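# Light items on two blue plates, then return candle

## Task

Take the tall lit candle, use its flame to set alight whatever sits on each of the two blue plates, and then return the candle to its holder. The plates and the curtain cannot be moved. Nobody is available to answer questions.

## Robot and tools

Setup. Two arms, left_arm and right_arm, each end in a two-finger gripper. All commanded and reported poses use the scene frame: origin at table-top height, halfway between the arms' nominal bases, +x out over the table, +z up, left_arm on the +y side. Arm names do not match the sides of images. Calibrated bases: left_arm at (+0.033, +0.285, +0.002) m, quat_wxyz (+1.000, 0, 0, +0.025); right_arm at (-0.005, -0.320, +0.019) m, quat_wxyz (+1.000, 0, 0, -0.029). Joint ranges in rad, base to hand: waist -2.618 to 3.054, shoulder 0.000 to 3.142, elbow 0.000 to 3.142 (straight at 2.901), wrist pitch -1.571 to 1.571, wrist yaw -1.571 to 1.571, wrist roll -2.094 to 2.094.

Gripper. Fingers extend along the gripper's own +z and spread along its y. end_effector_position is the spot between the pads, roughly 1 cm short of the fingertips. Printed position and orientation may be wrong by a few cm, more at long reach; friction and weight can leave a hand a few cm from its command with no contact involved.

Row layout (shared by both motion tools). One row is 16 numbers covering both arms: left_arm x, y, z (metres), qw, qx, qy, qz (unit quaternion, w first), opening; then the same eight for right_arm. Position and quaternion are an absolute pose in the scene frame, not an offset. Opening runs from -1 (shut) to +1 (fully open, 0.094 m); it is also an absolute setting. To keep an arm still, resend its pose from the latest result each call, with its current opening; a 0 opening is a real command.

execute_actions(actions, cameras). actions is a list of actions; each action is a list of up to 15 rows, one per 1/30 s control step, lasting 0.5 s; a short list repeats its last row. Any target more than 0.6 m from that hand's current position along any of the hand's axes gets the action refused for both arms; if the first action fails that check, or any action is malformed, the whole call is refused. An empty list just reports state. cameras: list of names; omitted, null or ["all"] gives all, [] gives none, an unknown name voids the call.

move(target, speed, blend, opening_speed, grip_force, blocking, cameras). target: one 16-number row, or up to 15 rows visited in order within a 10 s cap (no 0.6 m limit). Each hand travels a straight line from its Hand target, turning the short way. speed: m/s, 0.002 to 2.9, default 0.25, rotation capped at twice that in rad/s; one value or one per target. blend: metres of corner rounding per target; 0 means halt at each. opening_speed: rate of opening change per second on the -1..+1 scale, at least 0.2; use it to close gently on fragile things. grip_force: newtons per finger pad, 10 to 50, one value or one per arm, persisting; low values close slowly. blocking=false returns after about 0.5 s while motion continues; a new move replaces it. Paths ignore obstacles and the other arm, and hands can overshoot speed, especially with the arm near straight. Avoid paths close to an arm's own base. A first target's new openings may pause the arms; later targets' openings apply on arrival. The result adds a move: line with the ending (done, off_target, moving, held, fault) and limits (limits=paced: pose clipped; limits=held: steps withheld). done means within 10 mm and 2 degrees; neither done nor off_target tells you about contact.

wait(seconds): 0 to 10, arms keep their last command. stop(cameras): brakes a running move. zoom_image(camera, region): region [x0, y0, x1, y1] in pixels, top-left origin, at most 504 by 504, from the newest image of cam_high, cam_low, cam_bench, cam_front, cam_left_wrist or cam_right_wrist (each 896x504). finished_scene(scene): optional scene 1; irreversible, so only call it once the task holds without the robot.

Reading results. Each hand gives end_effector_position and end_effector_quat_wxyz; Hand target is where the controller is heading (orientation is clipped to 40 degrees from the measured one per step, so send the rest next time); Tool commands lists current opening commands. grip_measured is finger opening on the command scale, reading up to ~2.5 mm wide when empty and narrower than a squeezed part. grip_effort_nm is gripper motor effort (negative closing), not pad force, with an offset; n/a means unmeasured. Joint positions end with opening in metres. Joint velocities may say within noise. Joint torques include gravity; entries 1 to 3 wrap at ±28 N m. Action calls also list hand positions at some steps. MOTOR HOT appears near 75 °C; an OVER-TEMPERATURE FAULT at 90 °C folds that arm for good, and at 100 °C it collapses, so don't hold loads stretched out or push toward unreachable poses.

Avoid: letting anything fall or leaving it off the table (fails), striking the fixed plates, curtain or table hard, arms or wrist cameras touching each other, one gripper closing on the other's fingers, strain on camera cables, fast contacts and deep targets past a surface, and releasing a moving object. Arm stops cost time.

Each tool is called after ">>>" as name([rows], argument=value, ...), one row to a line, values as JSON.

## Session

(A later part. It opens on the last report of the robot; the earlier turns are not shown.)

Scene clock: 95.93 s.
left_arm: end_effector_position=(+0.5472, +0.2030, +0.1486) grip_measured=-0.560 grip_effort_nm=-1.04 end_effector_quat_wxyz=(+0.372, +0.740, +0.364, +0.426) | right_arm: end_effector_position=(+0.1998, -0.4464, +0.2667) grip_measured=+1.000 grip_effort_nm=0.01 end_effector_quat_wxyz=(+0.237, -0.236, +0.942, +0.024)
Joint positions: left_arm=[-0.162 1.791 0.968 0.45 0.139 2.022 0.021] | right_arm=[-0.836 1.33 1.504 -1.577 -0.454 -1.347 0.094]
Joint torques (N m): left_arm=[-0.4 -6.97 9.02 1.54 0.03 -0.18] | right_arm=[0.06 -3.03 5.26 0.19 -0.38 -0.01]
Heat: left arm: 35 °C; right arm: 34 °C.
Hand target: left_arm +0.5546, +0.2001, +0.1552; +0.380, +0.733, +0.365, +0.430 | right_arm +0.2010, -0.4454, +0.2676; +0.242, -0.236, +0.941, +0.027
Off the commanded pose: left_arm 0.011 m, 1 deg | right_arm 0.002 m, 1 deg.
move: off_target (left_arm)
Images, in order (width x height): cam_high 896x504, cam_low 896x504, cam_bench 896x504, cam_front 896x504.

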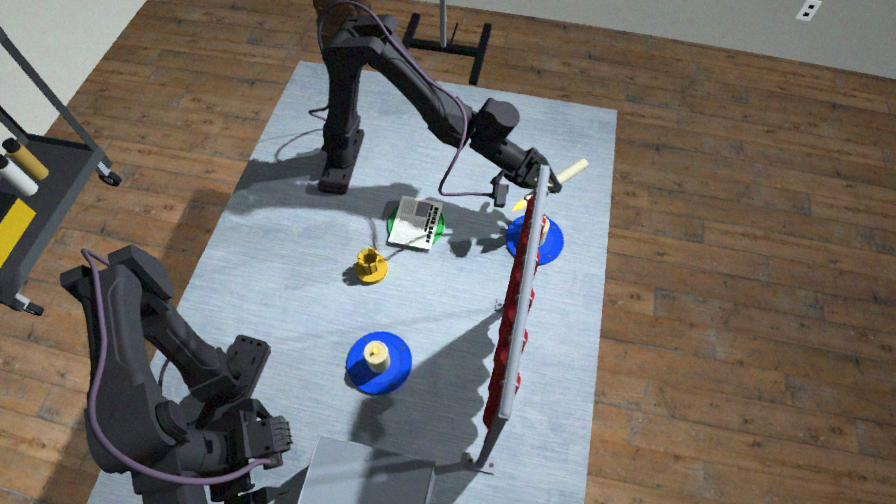

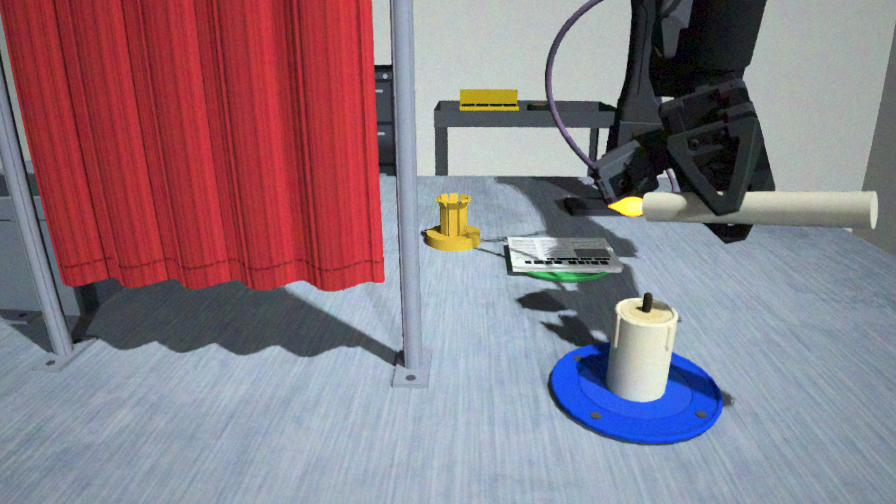

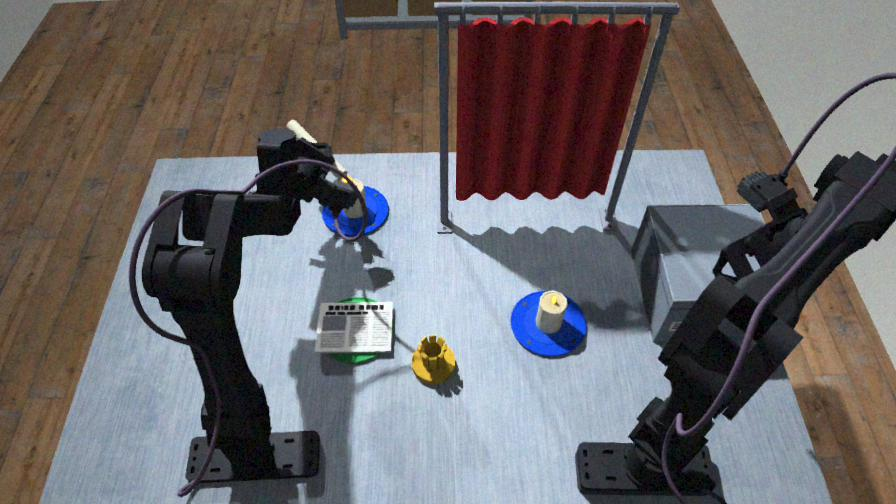

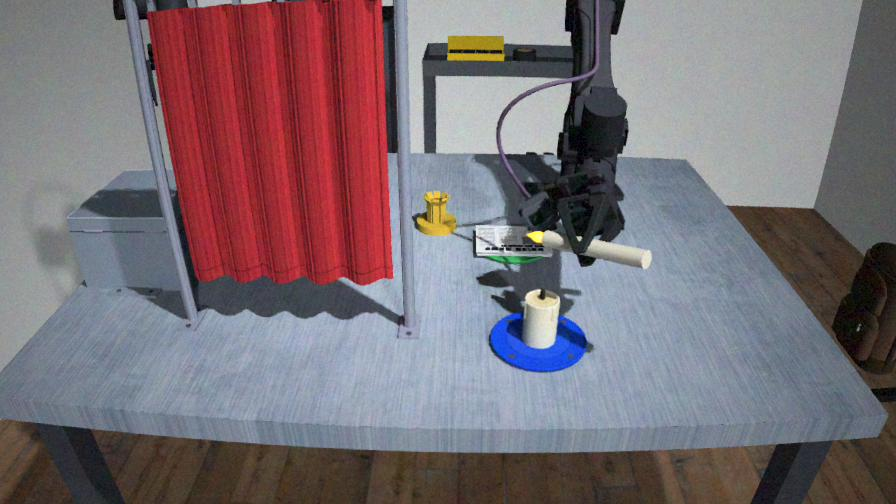

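>>> move(target=[0.582,0.204,0.122,0.380,0.733,0.365,0.430,-0.75,0.201,-0.4453,0.2675,0.242,-0.236,0.941,0.027,1], speed=0.08, cameras=["cam_high","cam_low","cam_bench","cam_front"])

>>> zoom_image(camera="cam_bench", region=[280, 80, 480, 260])

>>> zoom_image(camera="cam_front", region=[440, 140, 640, 380])

Scene clock: 99.33 s.
left_arm: end_effector_position=(+0.5719, +0.2048, +0.1157) grip_measured=-0.560 grip_effort_nm=-1.03 end_effector_quat_wxyz=(+0.369, +0.740, +0.367, +0.426) | right_arm: end_effector_position=(+0.1998, -0.4464, +0.2667) grip_measured=+1.000 grip_effort_nm=0.01 end_effector_quat_wxyz=(+0.237, -0.236, +0.942, +0.024)
Joint positions: left_arm=[-0.154 1.947 1.025 0.545 0.139 2.022 0.021] | right_arm=[-0.836 1.33 1.504 -1.577 -0.454 -1.347 0.094]
Joint torques (N m): left_arm=[0.42 -7.58 9.31 1.51 0.21 -0.12] | right_arm=[0.03 -3.02 5.26 0.18 -0.37 -0.01]
Heat: left arm: 35 °C; right arm: 34 °C.
Hand target: left_arm +0.5813, +0.2041, +0.1220; +0.380, +0.733, +0.365, +0.430 | right_arm +0.2010, -0.4454, +0.2676; +0.242, -0.236, +0.941, +0.027
Off the commanded pose: left_arm 0.012 m, 2 deg | right_arm 0.002 m, 1 deg.
move: off_target (left_arm)
Images, in order (width x height): cam_high 896x504, cam_low 896x504, cam_bench 896x504, cam_front 896x504.

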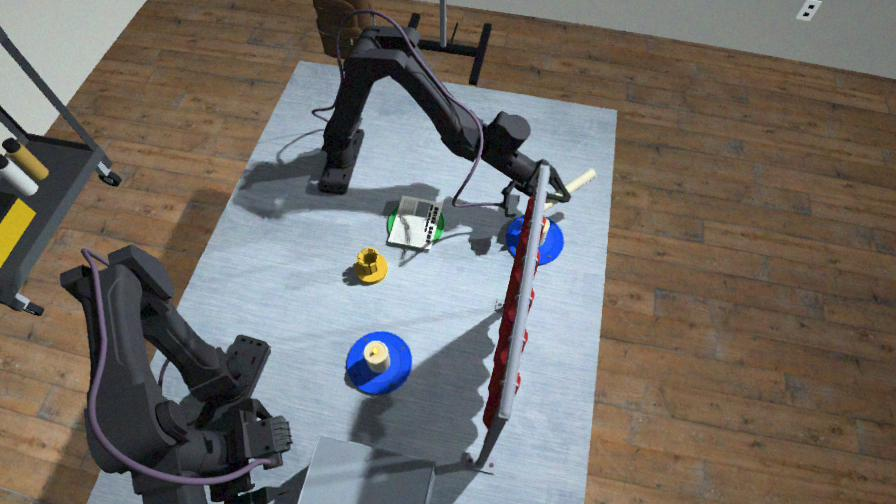

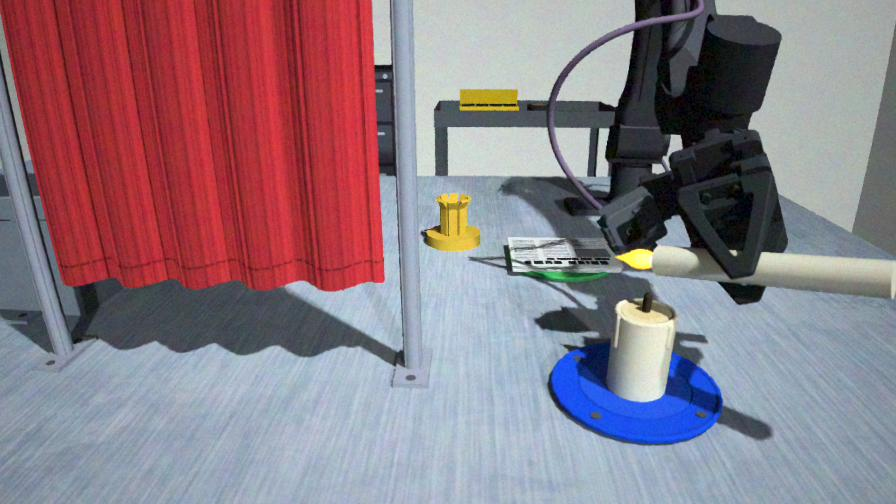

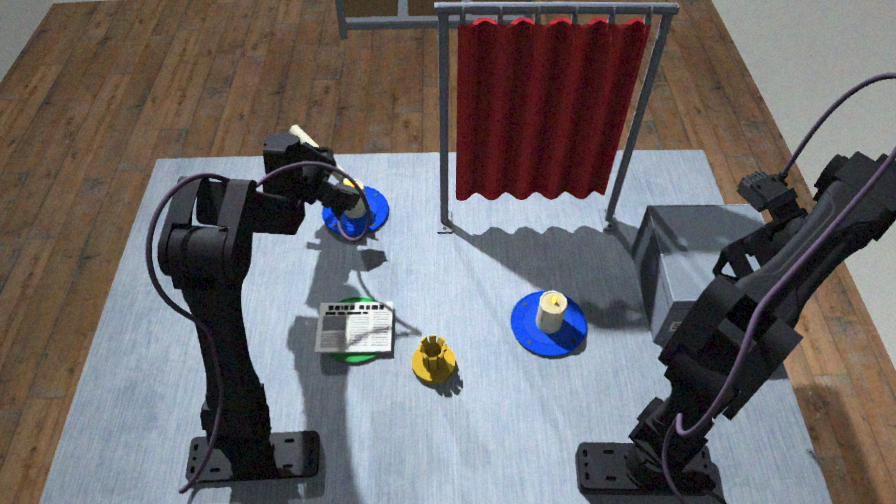

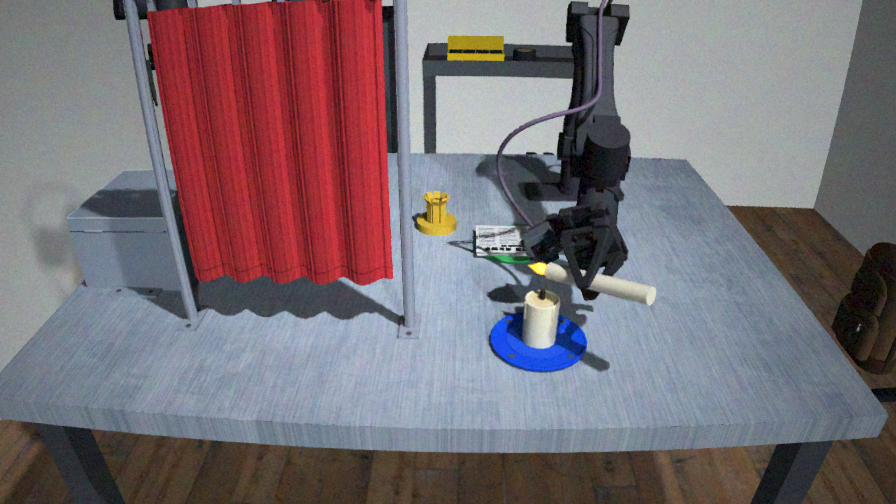

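Scaled by 2.520.

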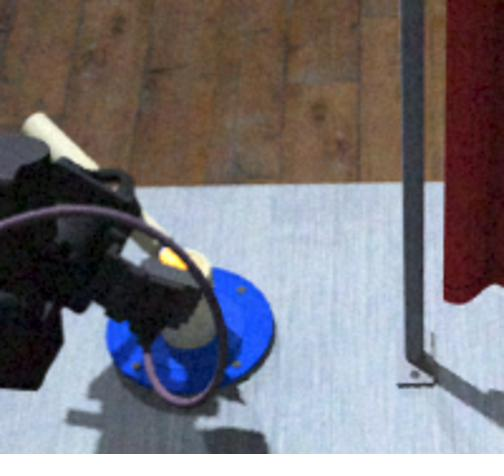

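Scaled by 2.100.

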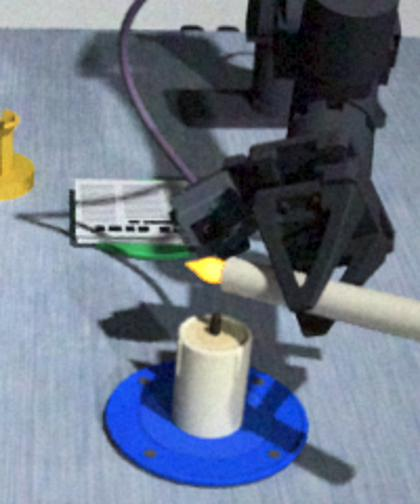

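>>> move(target=[0.595,0.208,0.101,0.380,0.733,0.365,0.430,-0.75,0.201,-0.4453,0.2675,0.242,-0.236,0.941,0.027,1], speed=0.06, cameras=["cam_low","cam_bench","cam_front"])

>>> zoom_image(camera="cam_low", region=[540, 200, 760, 420])

>>> zoom_image(camera="cam_front", region=[440, 140, 640, 380])

>>> zoom_image(camera="cam_bench", region=[280, 80, 480, 260])

Scene clock: 101.83 s.
left_arm: end_effector_position=(+0.5853, +0.2078, +0.0972) grip_measured=-0.560 grip_effort_nm=-1.03 end_effector_quat_wxyz=(+0.371, +0.739, +0.368, +0.426) | right_arm: end_effector_position=(+0.1998, -0.4464, +0.2667) grip_measured=+1.000 grip_effort_nm=0.01 end_effector_quat_wxyz=(+0.237, -0.236, +0.942, +0.024)
Joint positions: left_arm=[-0.141 2.034 1.063 0.596 0.153 2.022 0.021] | right_arm=[-0.836 1.33 1.504 -1.577 -0.454 -1.347 0.094]
Joint torques (N m): left_arm=[0.54 -7.88 8.92 1.54 0.2 -0.07] | right_arm=[0.02 -3.02 5.24 0.17 -0.39 -0.02]
Heat: left arm: 35 °C; right arm: 34 °C.
Hand target: left_arm +0.5944, +0.2082, +0.1011; +0.380, +0.733, +0.365, +0.430 | right_arm +0.2010, -0.4454, +0.2676; +0.242, -0.236, +0.941, +0.027
Off the commanded pose: left_arm 0.010 m, 1 deg | right_arm 0.002 m, 1 deg.
move: done
Images, in order (width x height): cam_low 896x504, cam_bench 896x504, cam_front 896x504.

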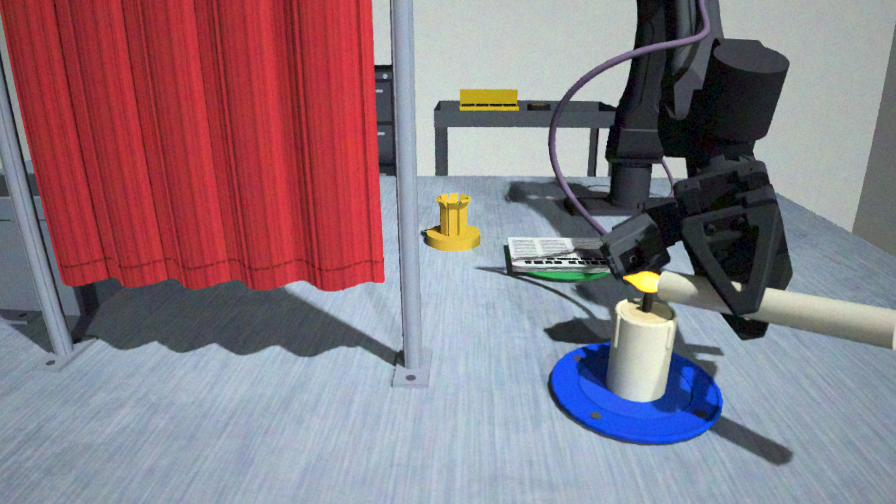

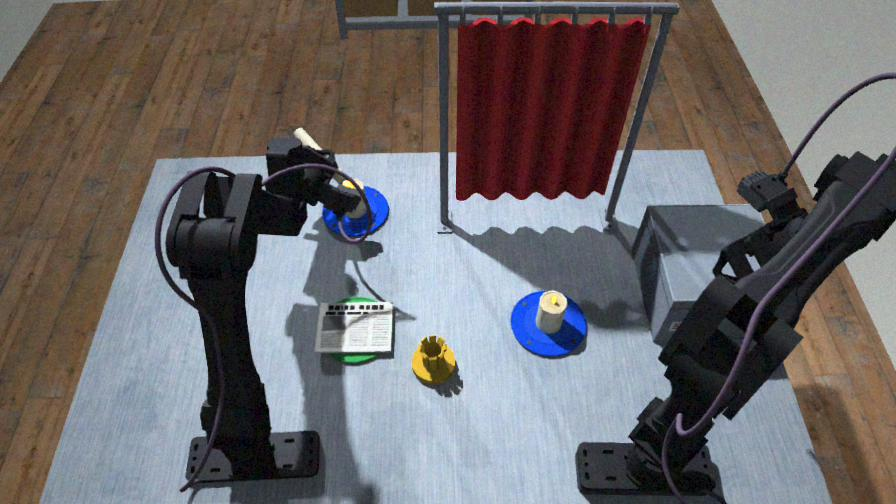

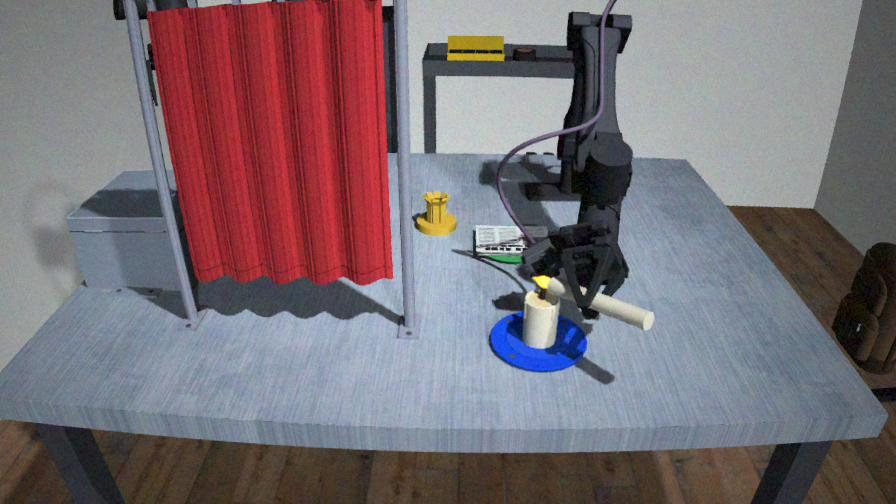

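Scaled by 2.291.

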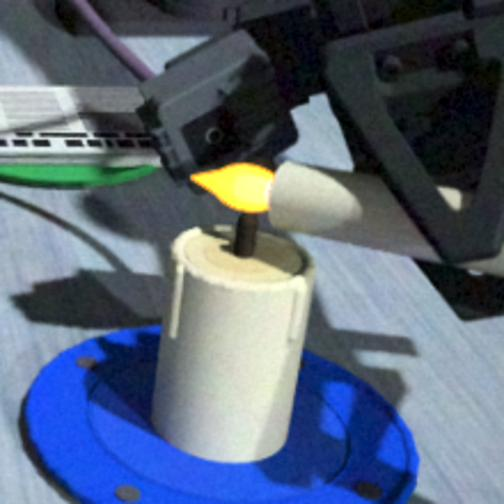

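Scaled by 2.100.

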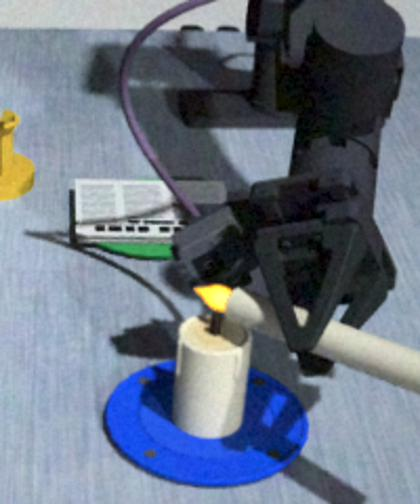

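Scaled by 2.520.

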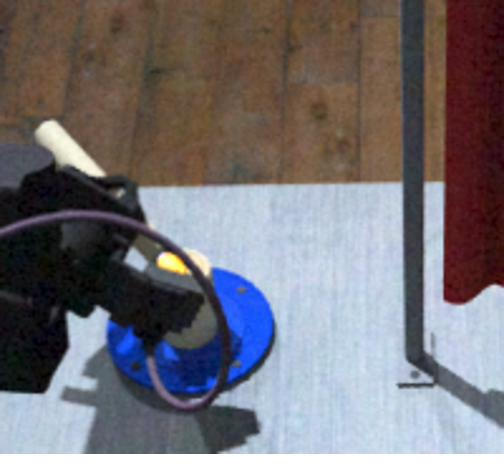

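>>> move(target=[0.602,0.210,0.091,0.380,0.733,0.365,0.430,-0.75,0.201,-0.4453,0.2675,0.242,-0.236,0.941,0.027,1], speed=0.05, cameras=["cam_low","cam_bench","cam_front"])

>>> zoom_image(camera="cam_low", region=[540, 200, 760, 420])

>>> zoom_image(camera="cam_front", region=[440, 140, 640, 380])

>>> zoom_image(camera="cam_bench", region=[280, 80, 480, 260])

Scene clock: 104.43 s.
left_arm: end_effector_position=(+0.5932, +0.2106, +0.0890) grip_measured=-0.561 grip_effort_nm=-1.03 end_effector_quat_wxyz=(+0.372, +0.737, +0.369, +0.427) | right_arm: end_effector_position=(+0.1998, -0.4464, +0.2667) grip_measured=+1.000 grip_effort_nm=0.01 end_effector_quat_wxyz=(+0.237, -0.236, +0.942, +0.024)
Joint positions: left_arm=[-0.134 2.079 1.088 0.621 0.158 2.022 0.021] | right_arm=[-0.836 1.33 1.504 -1.577 -0.454 -1.347 0.094]
Joint torques (N m): left_arm=[0.53 -8.13 8.76 1.48 0.21 -0.05] | right_arm=[0.02 -3 5.24 0.17 -0.37 -0.02]
Heat: left arm: 35 °C; right arm: 34 °C.
Hand target: left_arm +0.6015, +0.2101, +0.0910; +0.380, +0.733, +0.365, +0.430 | right_arm +0.2010, -0.4454, +0.2676; +0.242, -0.236, +0.941, +0.027
Off the commanded pose: left_arm 0.009 m, 1 deg | right_arm 0.002 m, 1 deg.
move: done
Images, in order (width x height): cam_low 896x504, cam_bench 896x504, cam_front 896x504.

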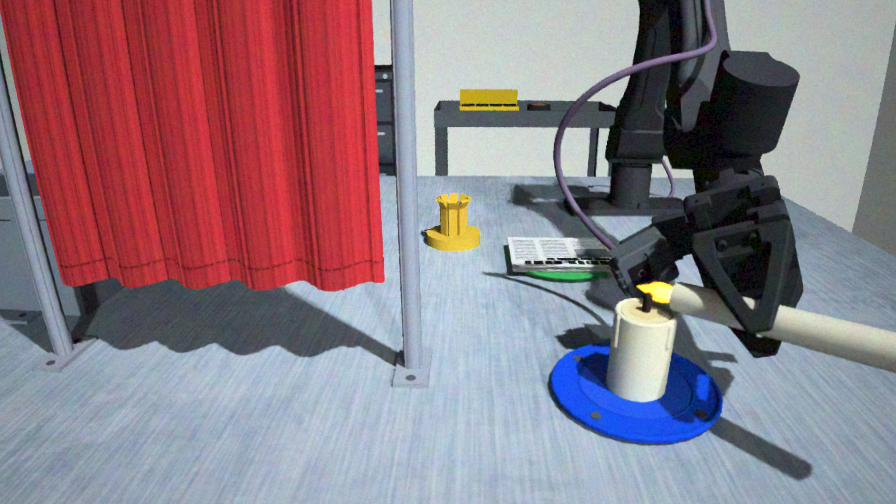

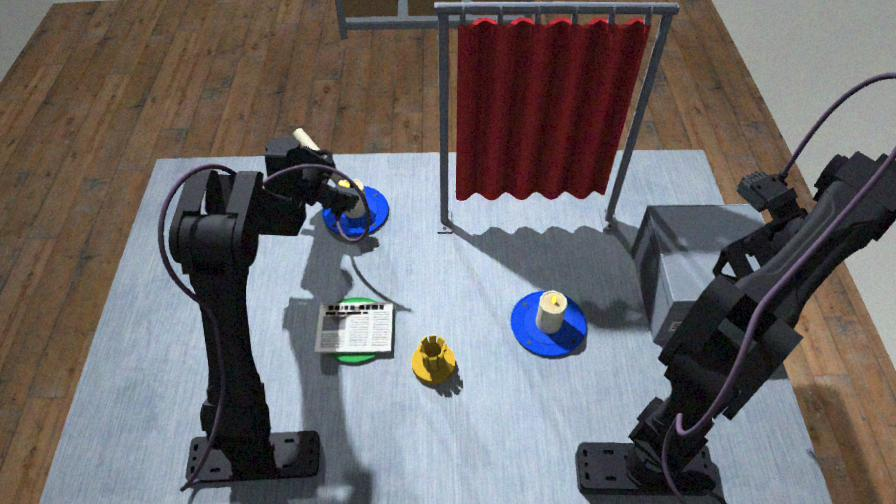

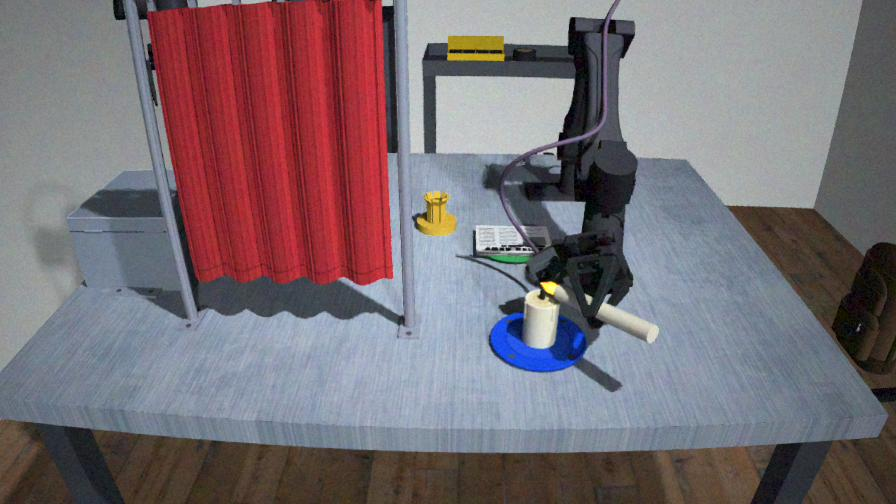

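Scaled by 2.291.

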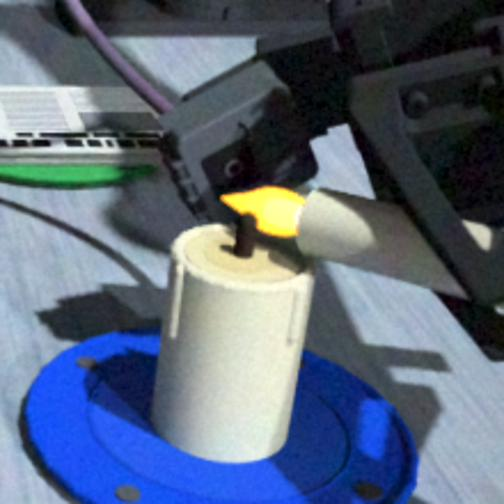

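Scaled by 2.100.

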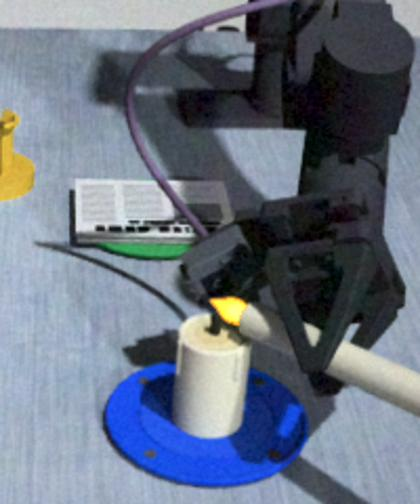

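Scaled by 2.520.

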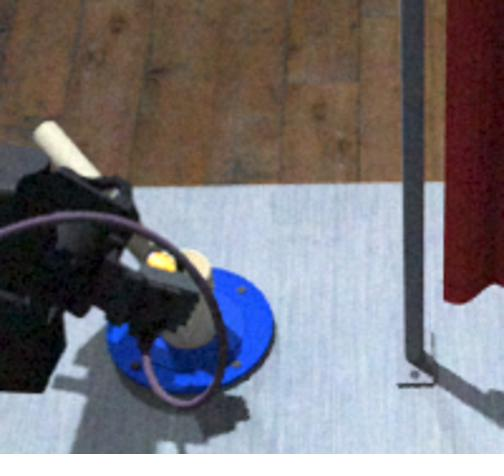

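>>> move(target=[0.602,0.200,0.091,0.380,0.733,0.365,0.430,-0.75,0.201,-0.4453,0.2675,0.242,-0.236,0.941,0.027,1], speed=0.05, cameras=["cam_low","cam_bench","cam_front"])

>>> zoom_image(camera="cam_low", region=[540, 200, 760, 420])

>>> zoom_image(camera="cam_front", region=[440, 140, 640, 380])

>>> zoom_image(camera="cam_bench", region=[280, 80, 480, 260])

Scene clock: 107.57 s.
left_arm: end_effector_position=(+0.5932, +0.2076, +0.0891) grip_measured=-0.561 grip_effort_nm=-1.03 end_effector_quat_wxyz=(+0.370, +0.737, +0.369, +0.429) | right_arm: end_effector_position=(+0.1998, -0.4464, +0.2667) grip_measured=+1.000 grip_effort_nm=0.01 end_effector_quat_wxyz=(+0.237, -0.236, +0.942, +0.024)
Joint positions: left_arm=[-0.143 2.079 1.088 0.622 0.144 2.022 0.021] | right_arm=[-0.836 1.33 1.504 -1.577 -0.454 -1.347 0.094]
Joint torques (N m): left_arm=[-0.92 -7.98 9.01 1.52 0.09 -0.13] | right_arm=[0.05 -3.02 5.22 0.17 -0.39 -0.01]
Heat: left arm: 36 °C; right arm: 34 °C.
Hand target: left_arm +0.6013, +0.2000, +0.0911; +0.380, +0.733, +0.365, +0.430 | right_arm +0.2010, -0.4454, +0.2676; +0.242, -0.236, +0.941, +0.027
Off the commanded pose: left_arm 0.012 m, 1 deg | right_arm 0.002 m, 1 deg.
move: off_target (left_arm)
Images, in order (width x height): cam_low 896x504, cam_bench 896x504, cam_front 896x504.

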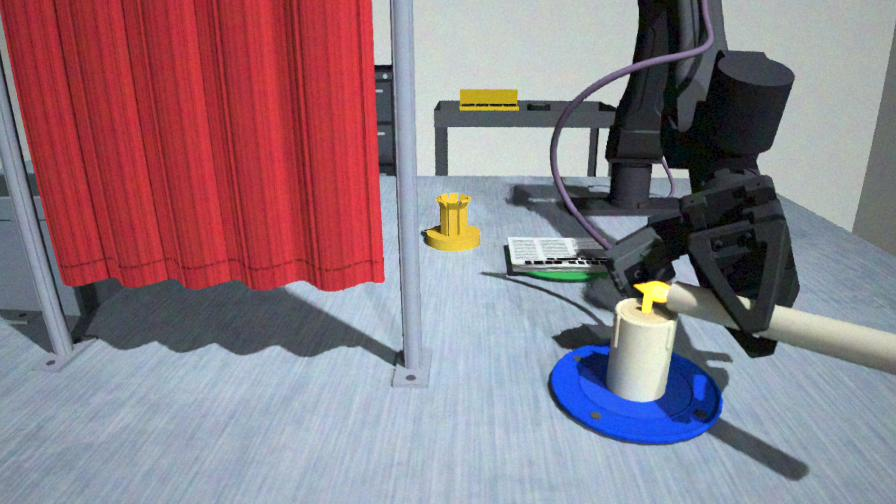

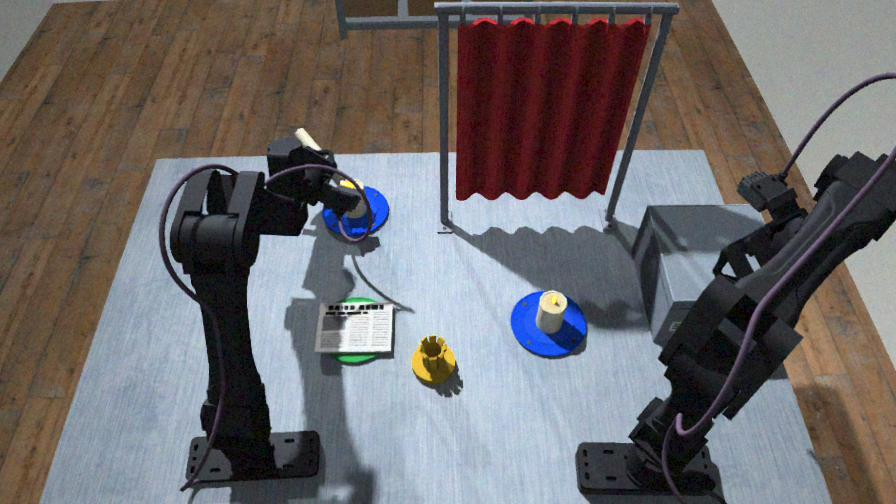

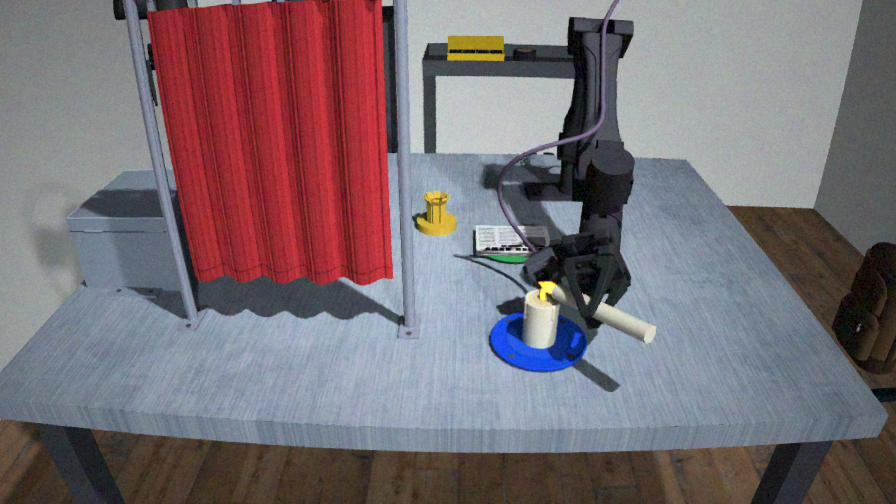

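Scaled by 2.291.

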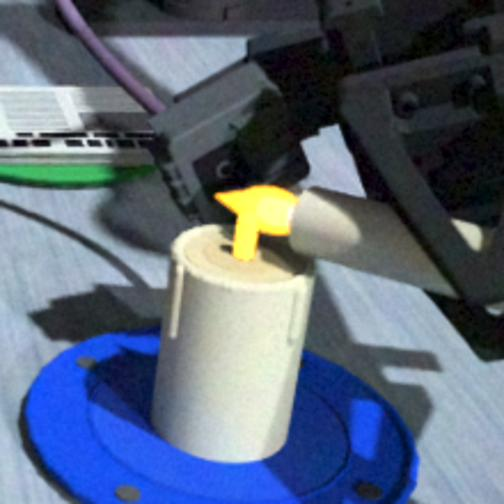

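Scaled by 2.100.

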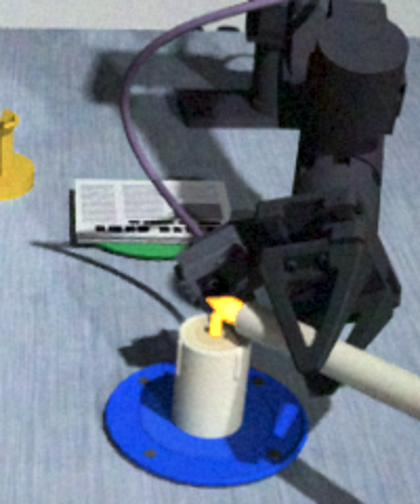

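Scaled by 2.520.

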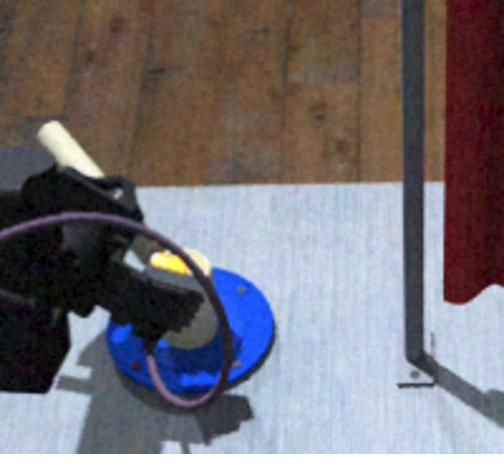

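>>> move([
  [0.585,0.215,0.25,0.380,0.733,0.365,0.430,-0.75,0.201,-0.4453,0.2675,0.242,-0.236,0.941,0.027,1],
  [0.36,0.09,0.30,0.433,0.774,0.266,0.376,-0.75,0.201,-0.4453,0.2675,0.242,-0.236,0.941,0.027,1],
  [0.195,-0.006,0.26,0.430,0.463,0.685,-0.363,-0.75,0.201,-0.4453,0.2675,0.242,-0.236,0.941,0.027,1],
], speed=[0.2,0.25,0.3], blend=[0.04,0.04,0])

>>> zoom_image(camera="cam_front", region=[380, 20, 560, 250])

>>> zoom_image(camera="cam_low", region=[380, 0, 620, 250])

>>> zoom_image(camera="cam_bench", region=[330, 190, 530, 400])

Scene clock: 116.03 s.
left_arm: end_effector_position=(+0.2000, -0.0065, +0.2608) grip_measured=-0.561 grip_effort_nm=-1.03 end_effector_quat_wxyz=(+0.429, +0.463, +0.689, -0.355) | right_arm: end_effector_position=(+0.1998, -0.4464, +0.2667) grip_measured=+1.000 grip_effort_nm=0.01 end_effector_quat_wxyz=(+0.237, -0.236, +0.942, +0.024)
Joint positions: left_arm=[-0.887 0.932 0.794 -0.288 0.411 0.079 0.021] | right_arm=[-0.836 1.33 1.504 -1.577 -0.454 -1.347 0.094]
Joint torques (N m): left_arm=[-0.58 -3.14 6.04 1.5 0.22 -0.15] | right_arm=[0.02 -2.99 5.24 0.17 -0.38 0]
Heat: left arm: 36 °C; right arm: 34 °C.
Hand target: left_arm +0.1950, -0.0060, +0.2599; +0.430, +0.463, +0.685, -0.363 | right_arm +0.2010, -0.4454, +0.2676; +0.242, -0.236, +0.941, +0.027
Off the commanded pose: left_arm 0.005 m, 1 deg | right_arm 0.002 m, 1 deg.
move: done

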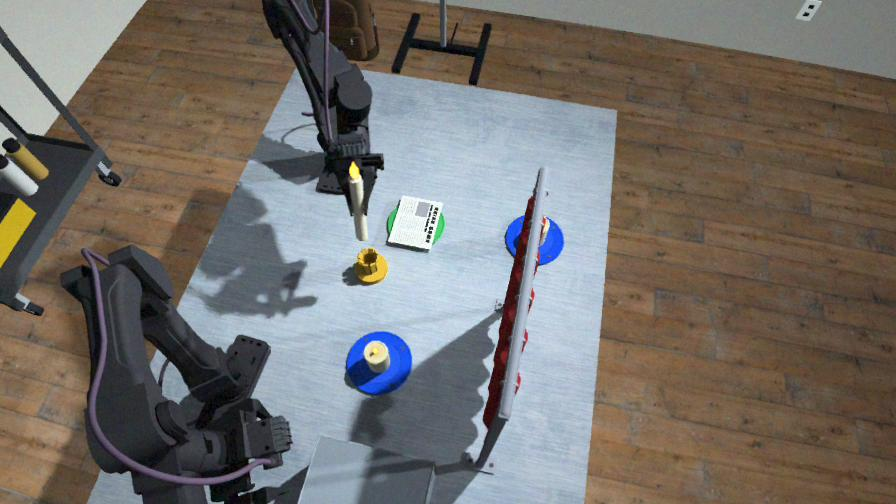

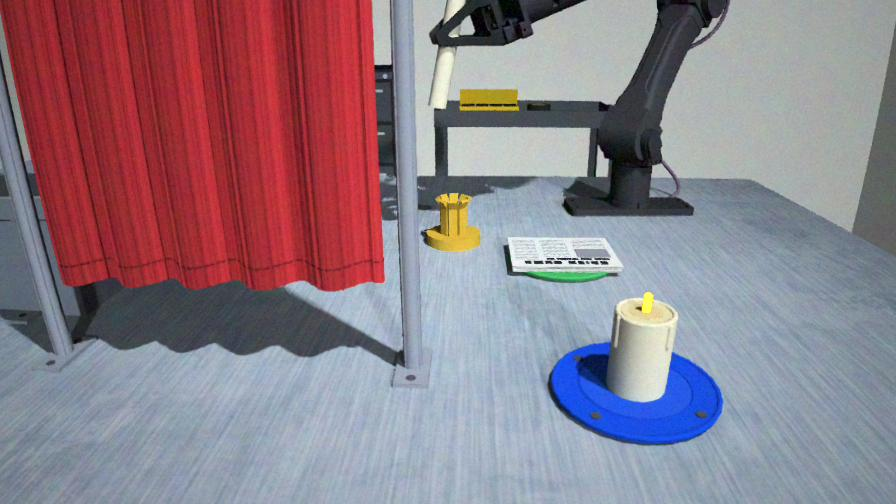

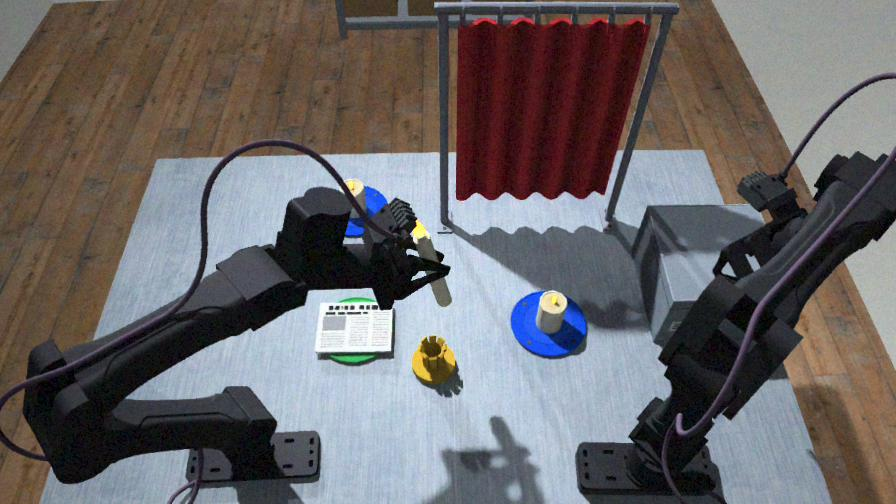

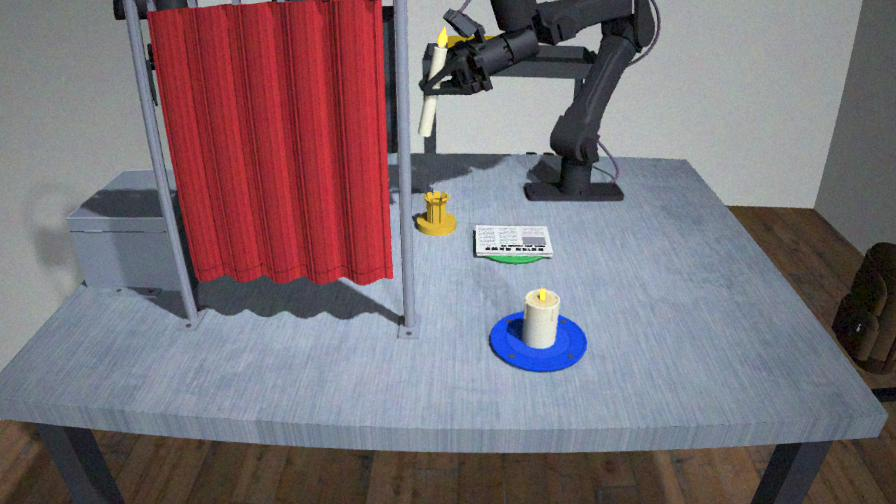

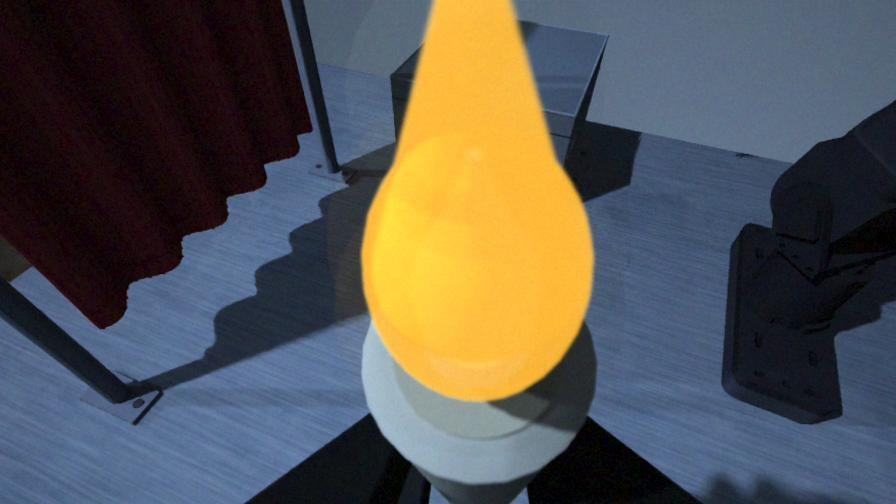

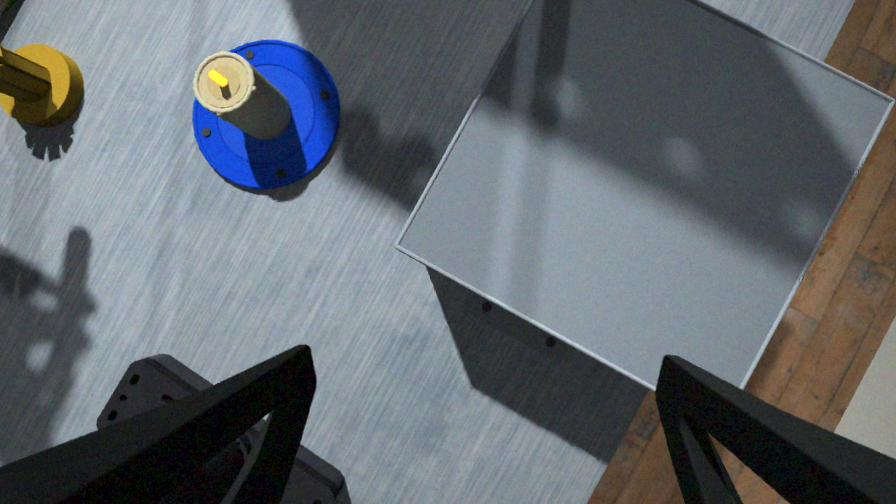

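Scaled by 2.191.

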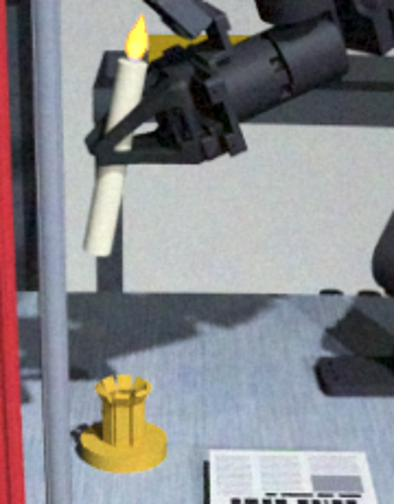

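Scaled by 2.016.

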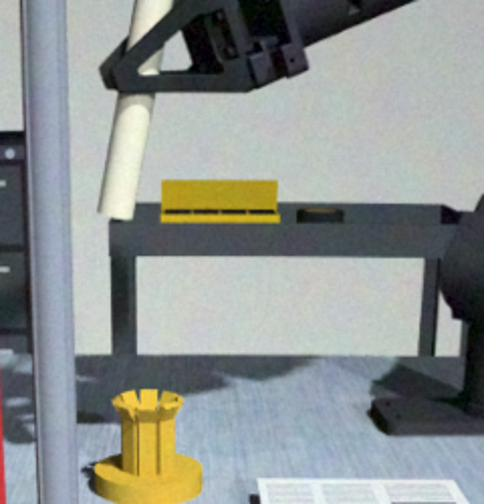

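Scaled by 2.400.

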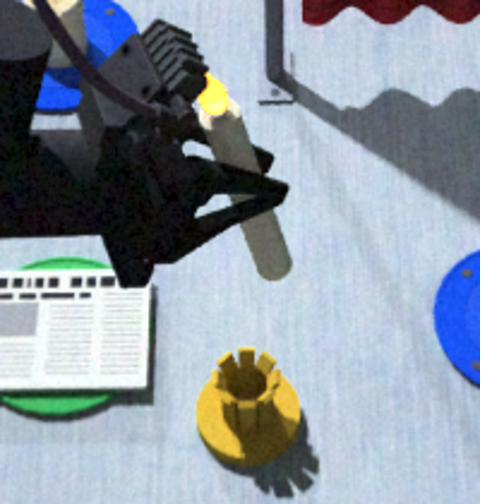

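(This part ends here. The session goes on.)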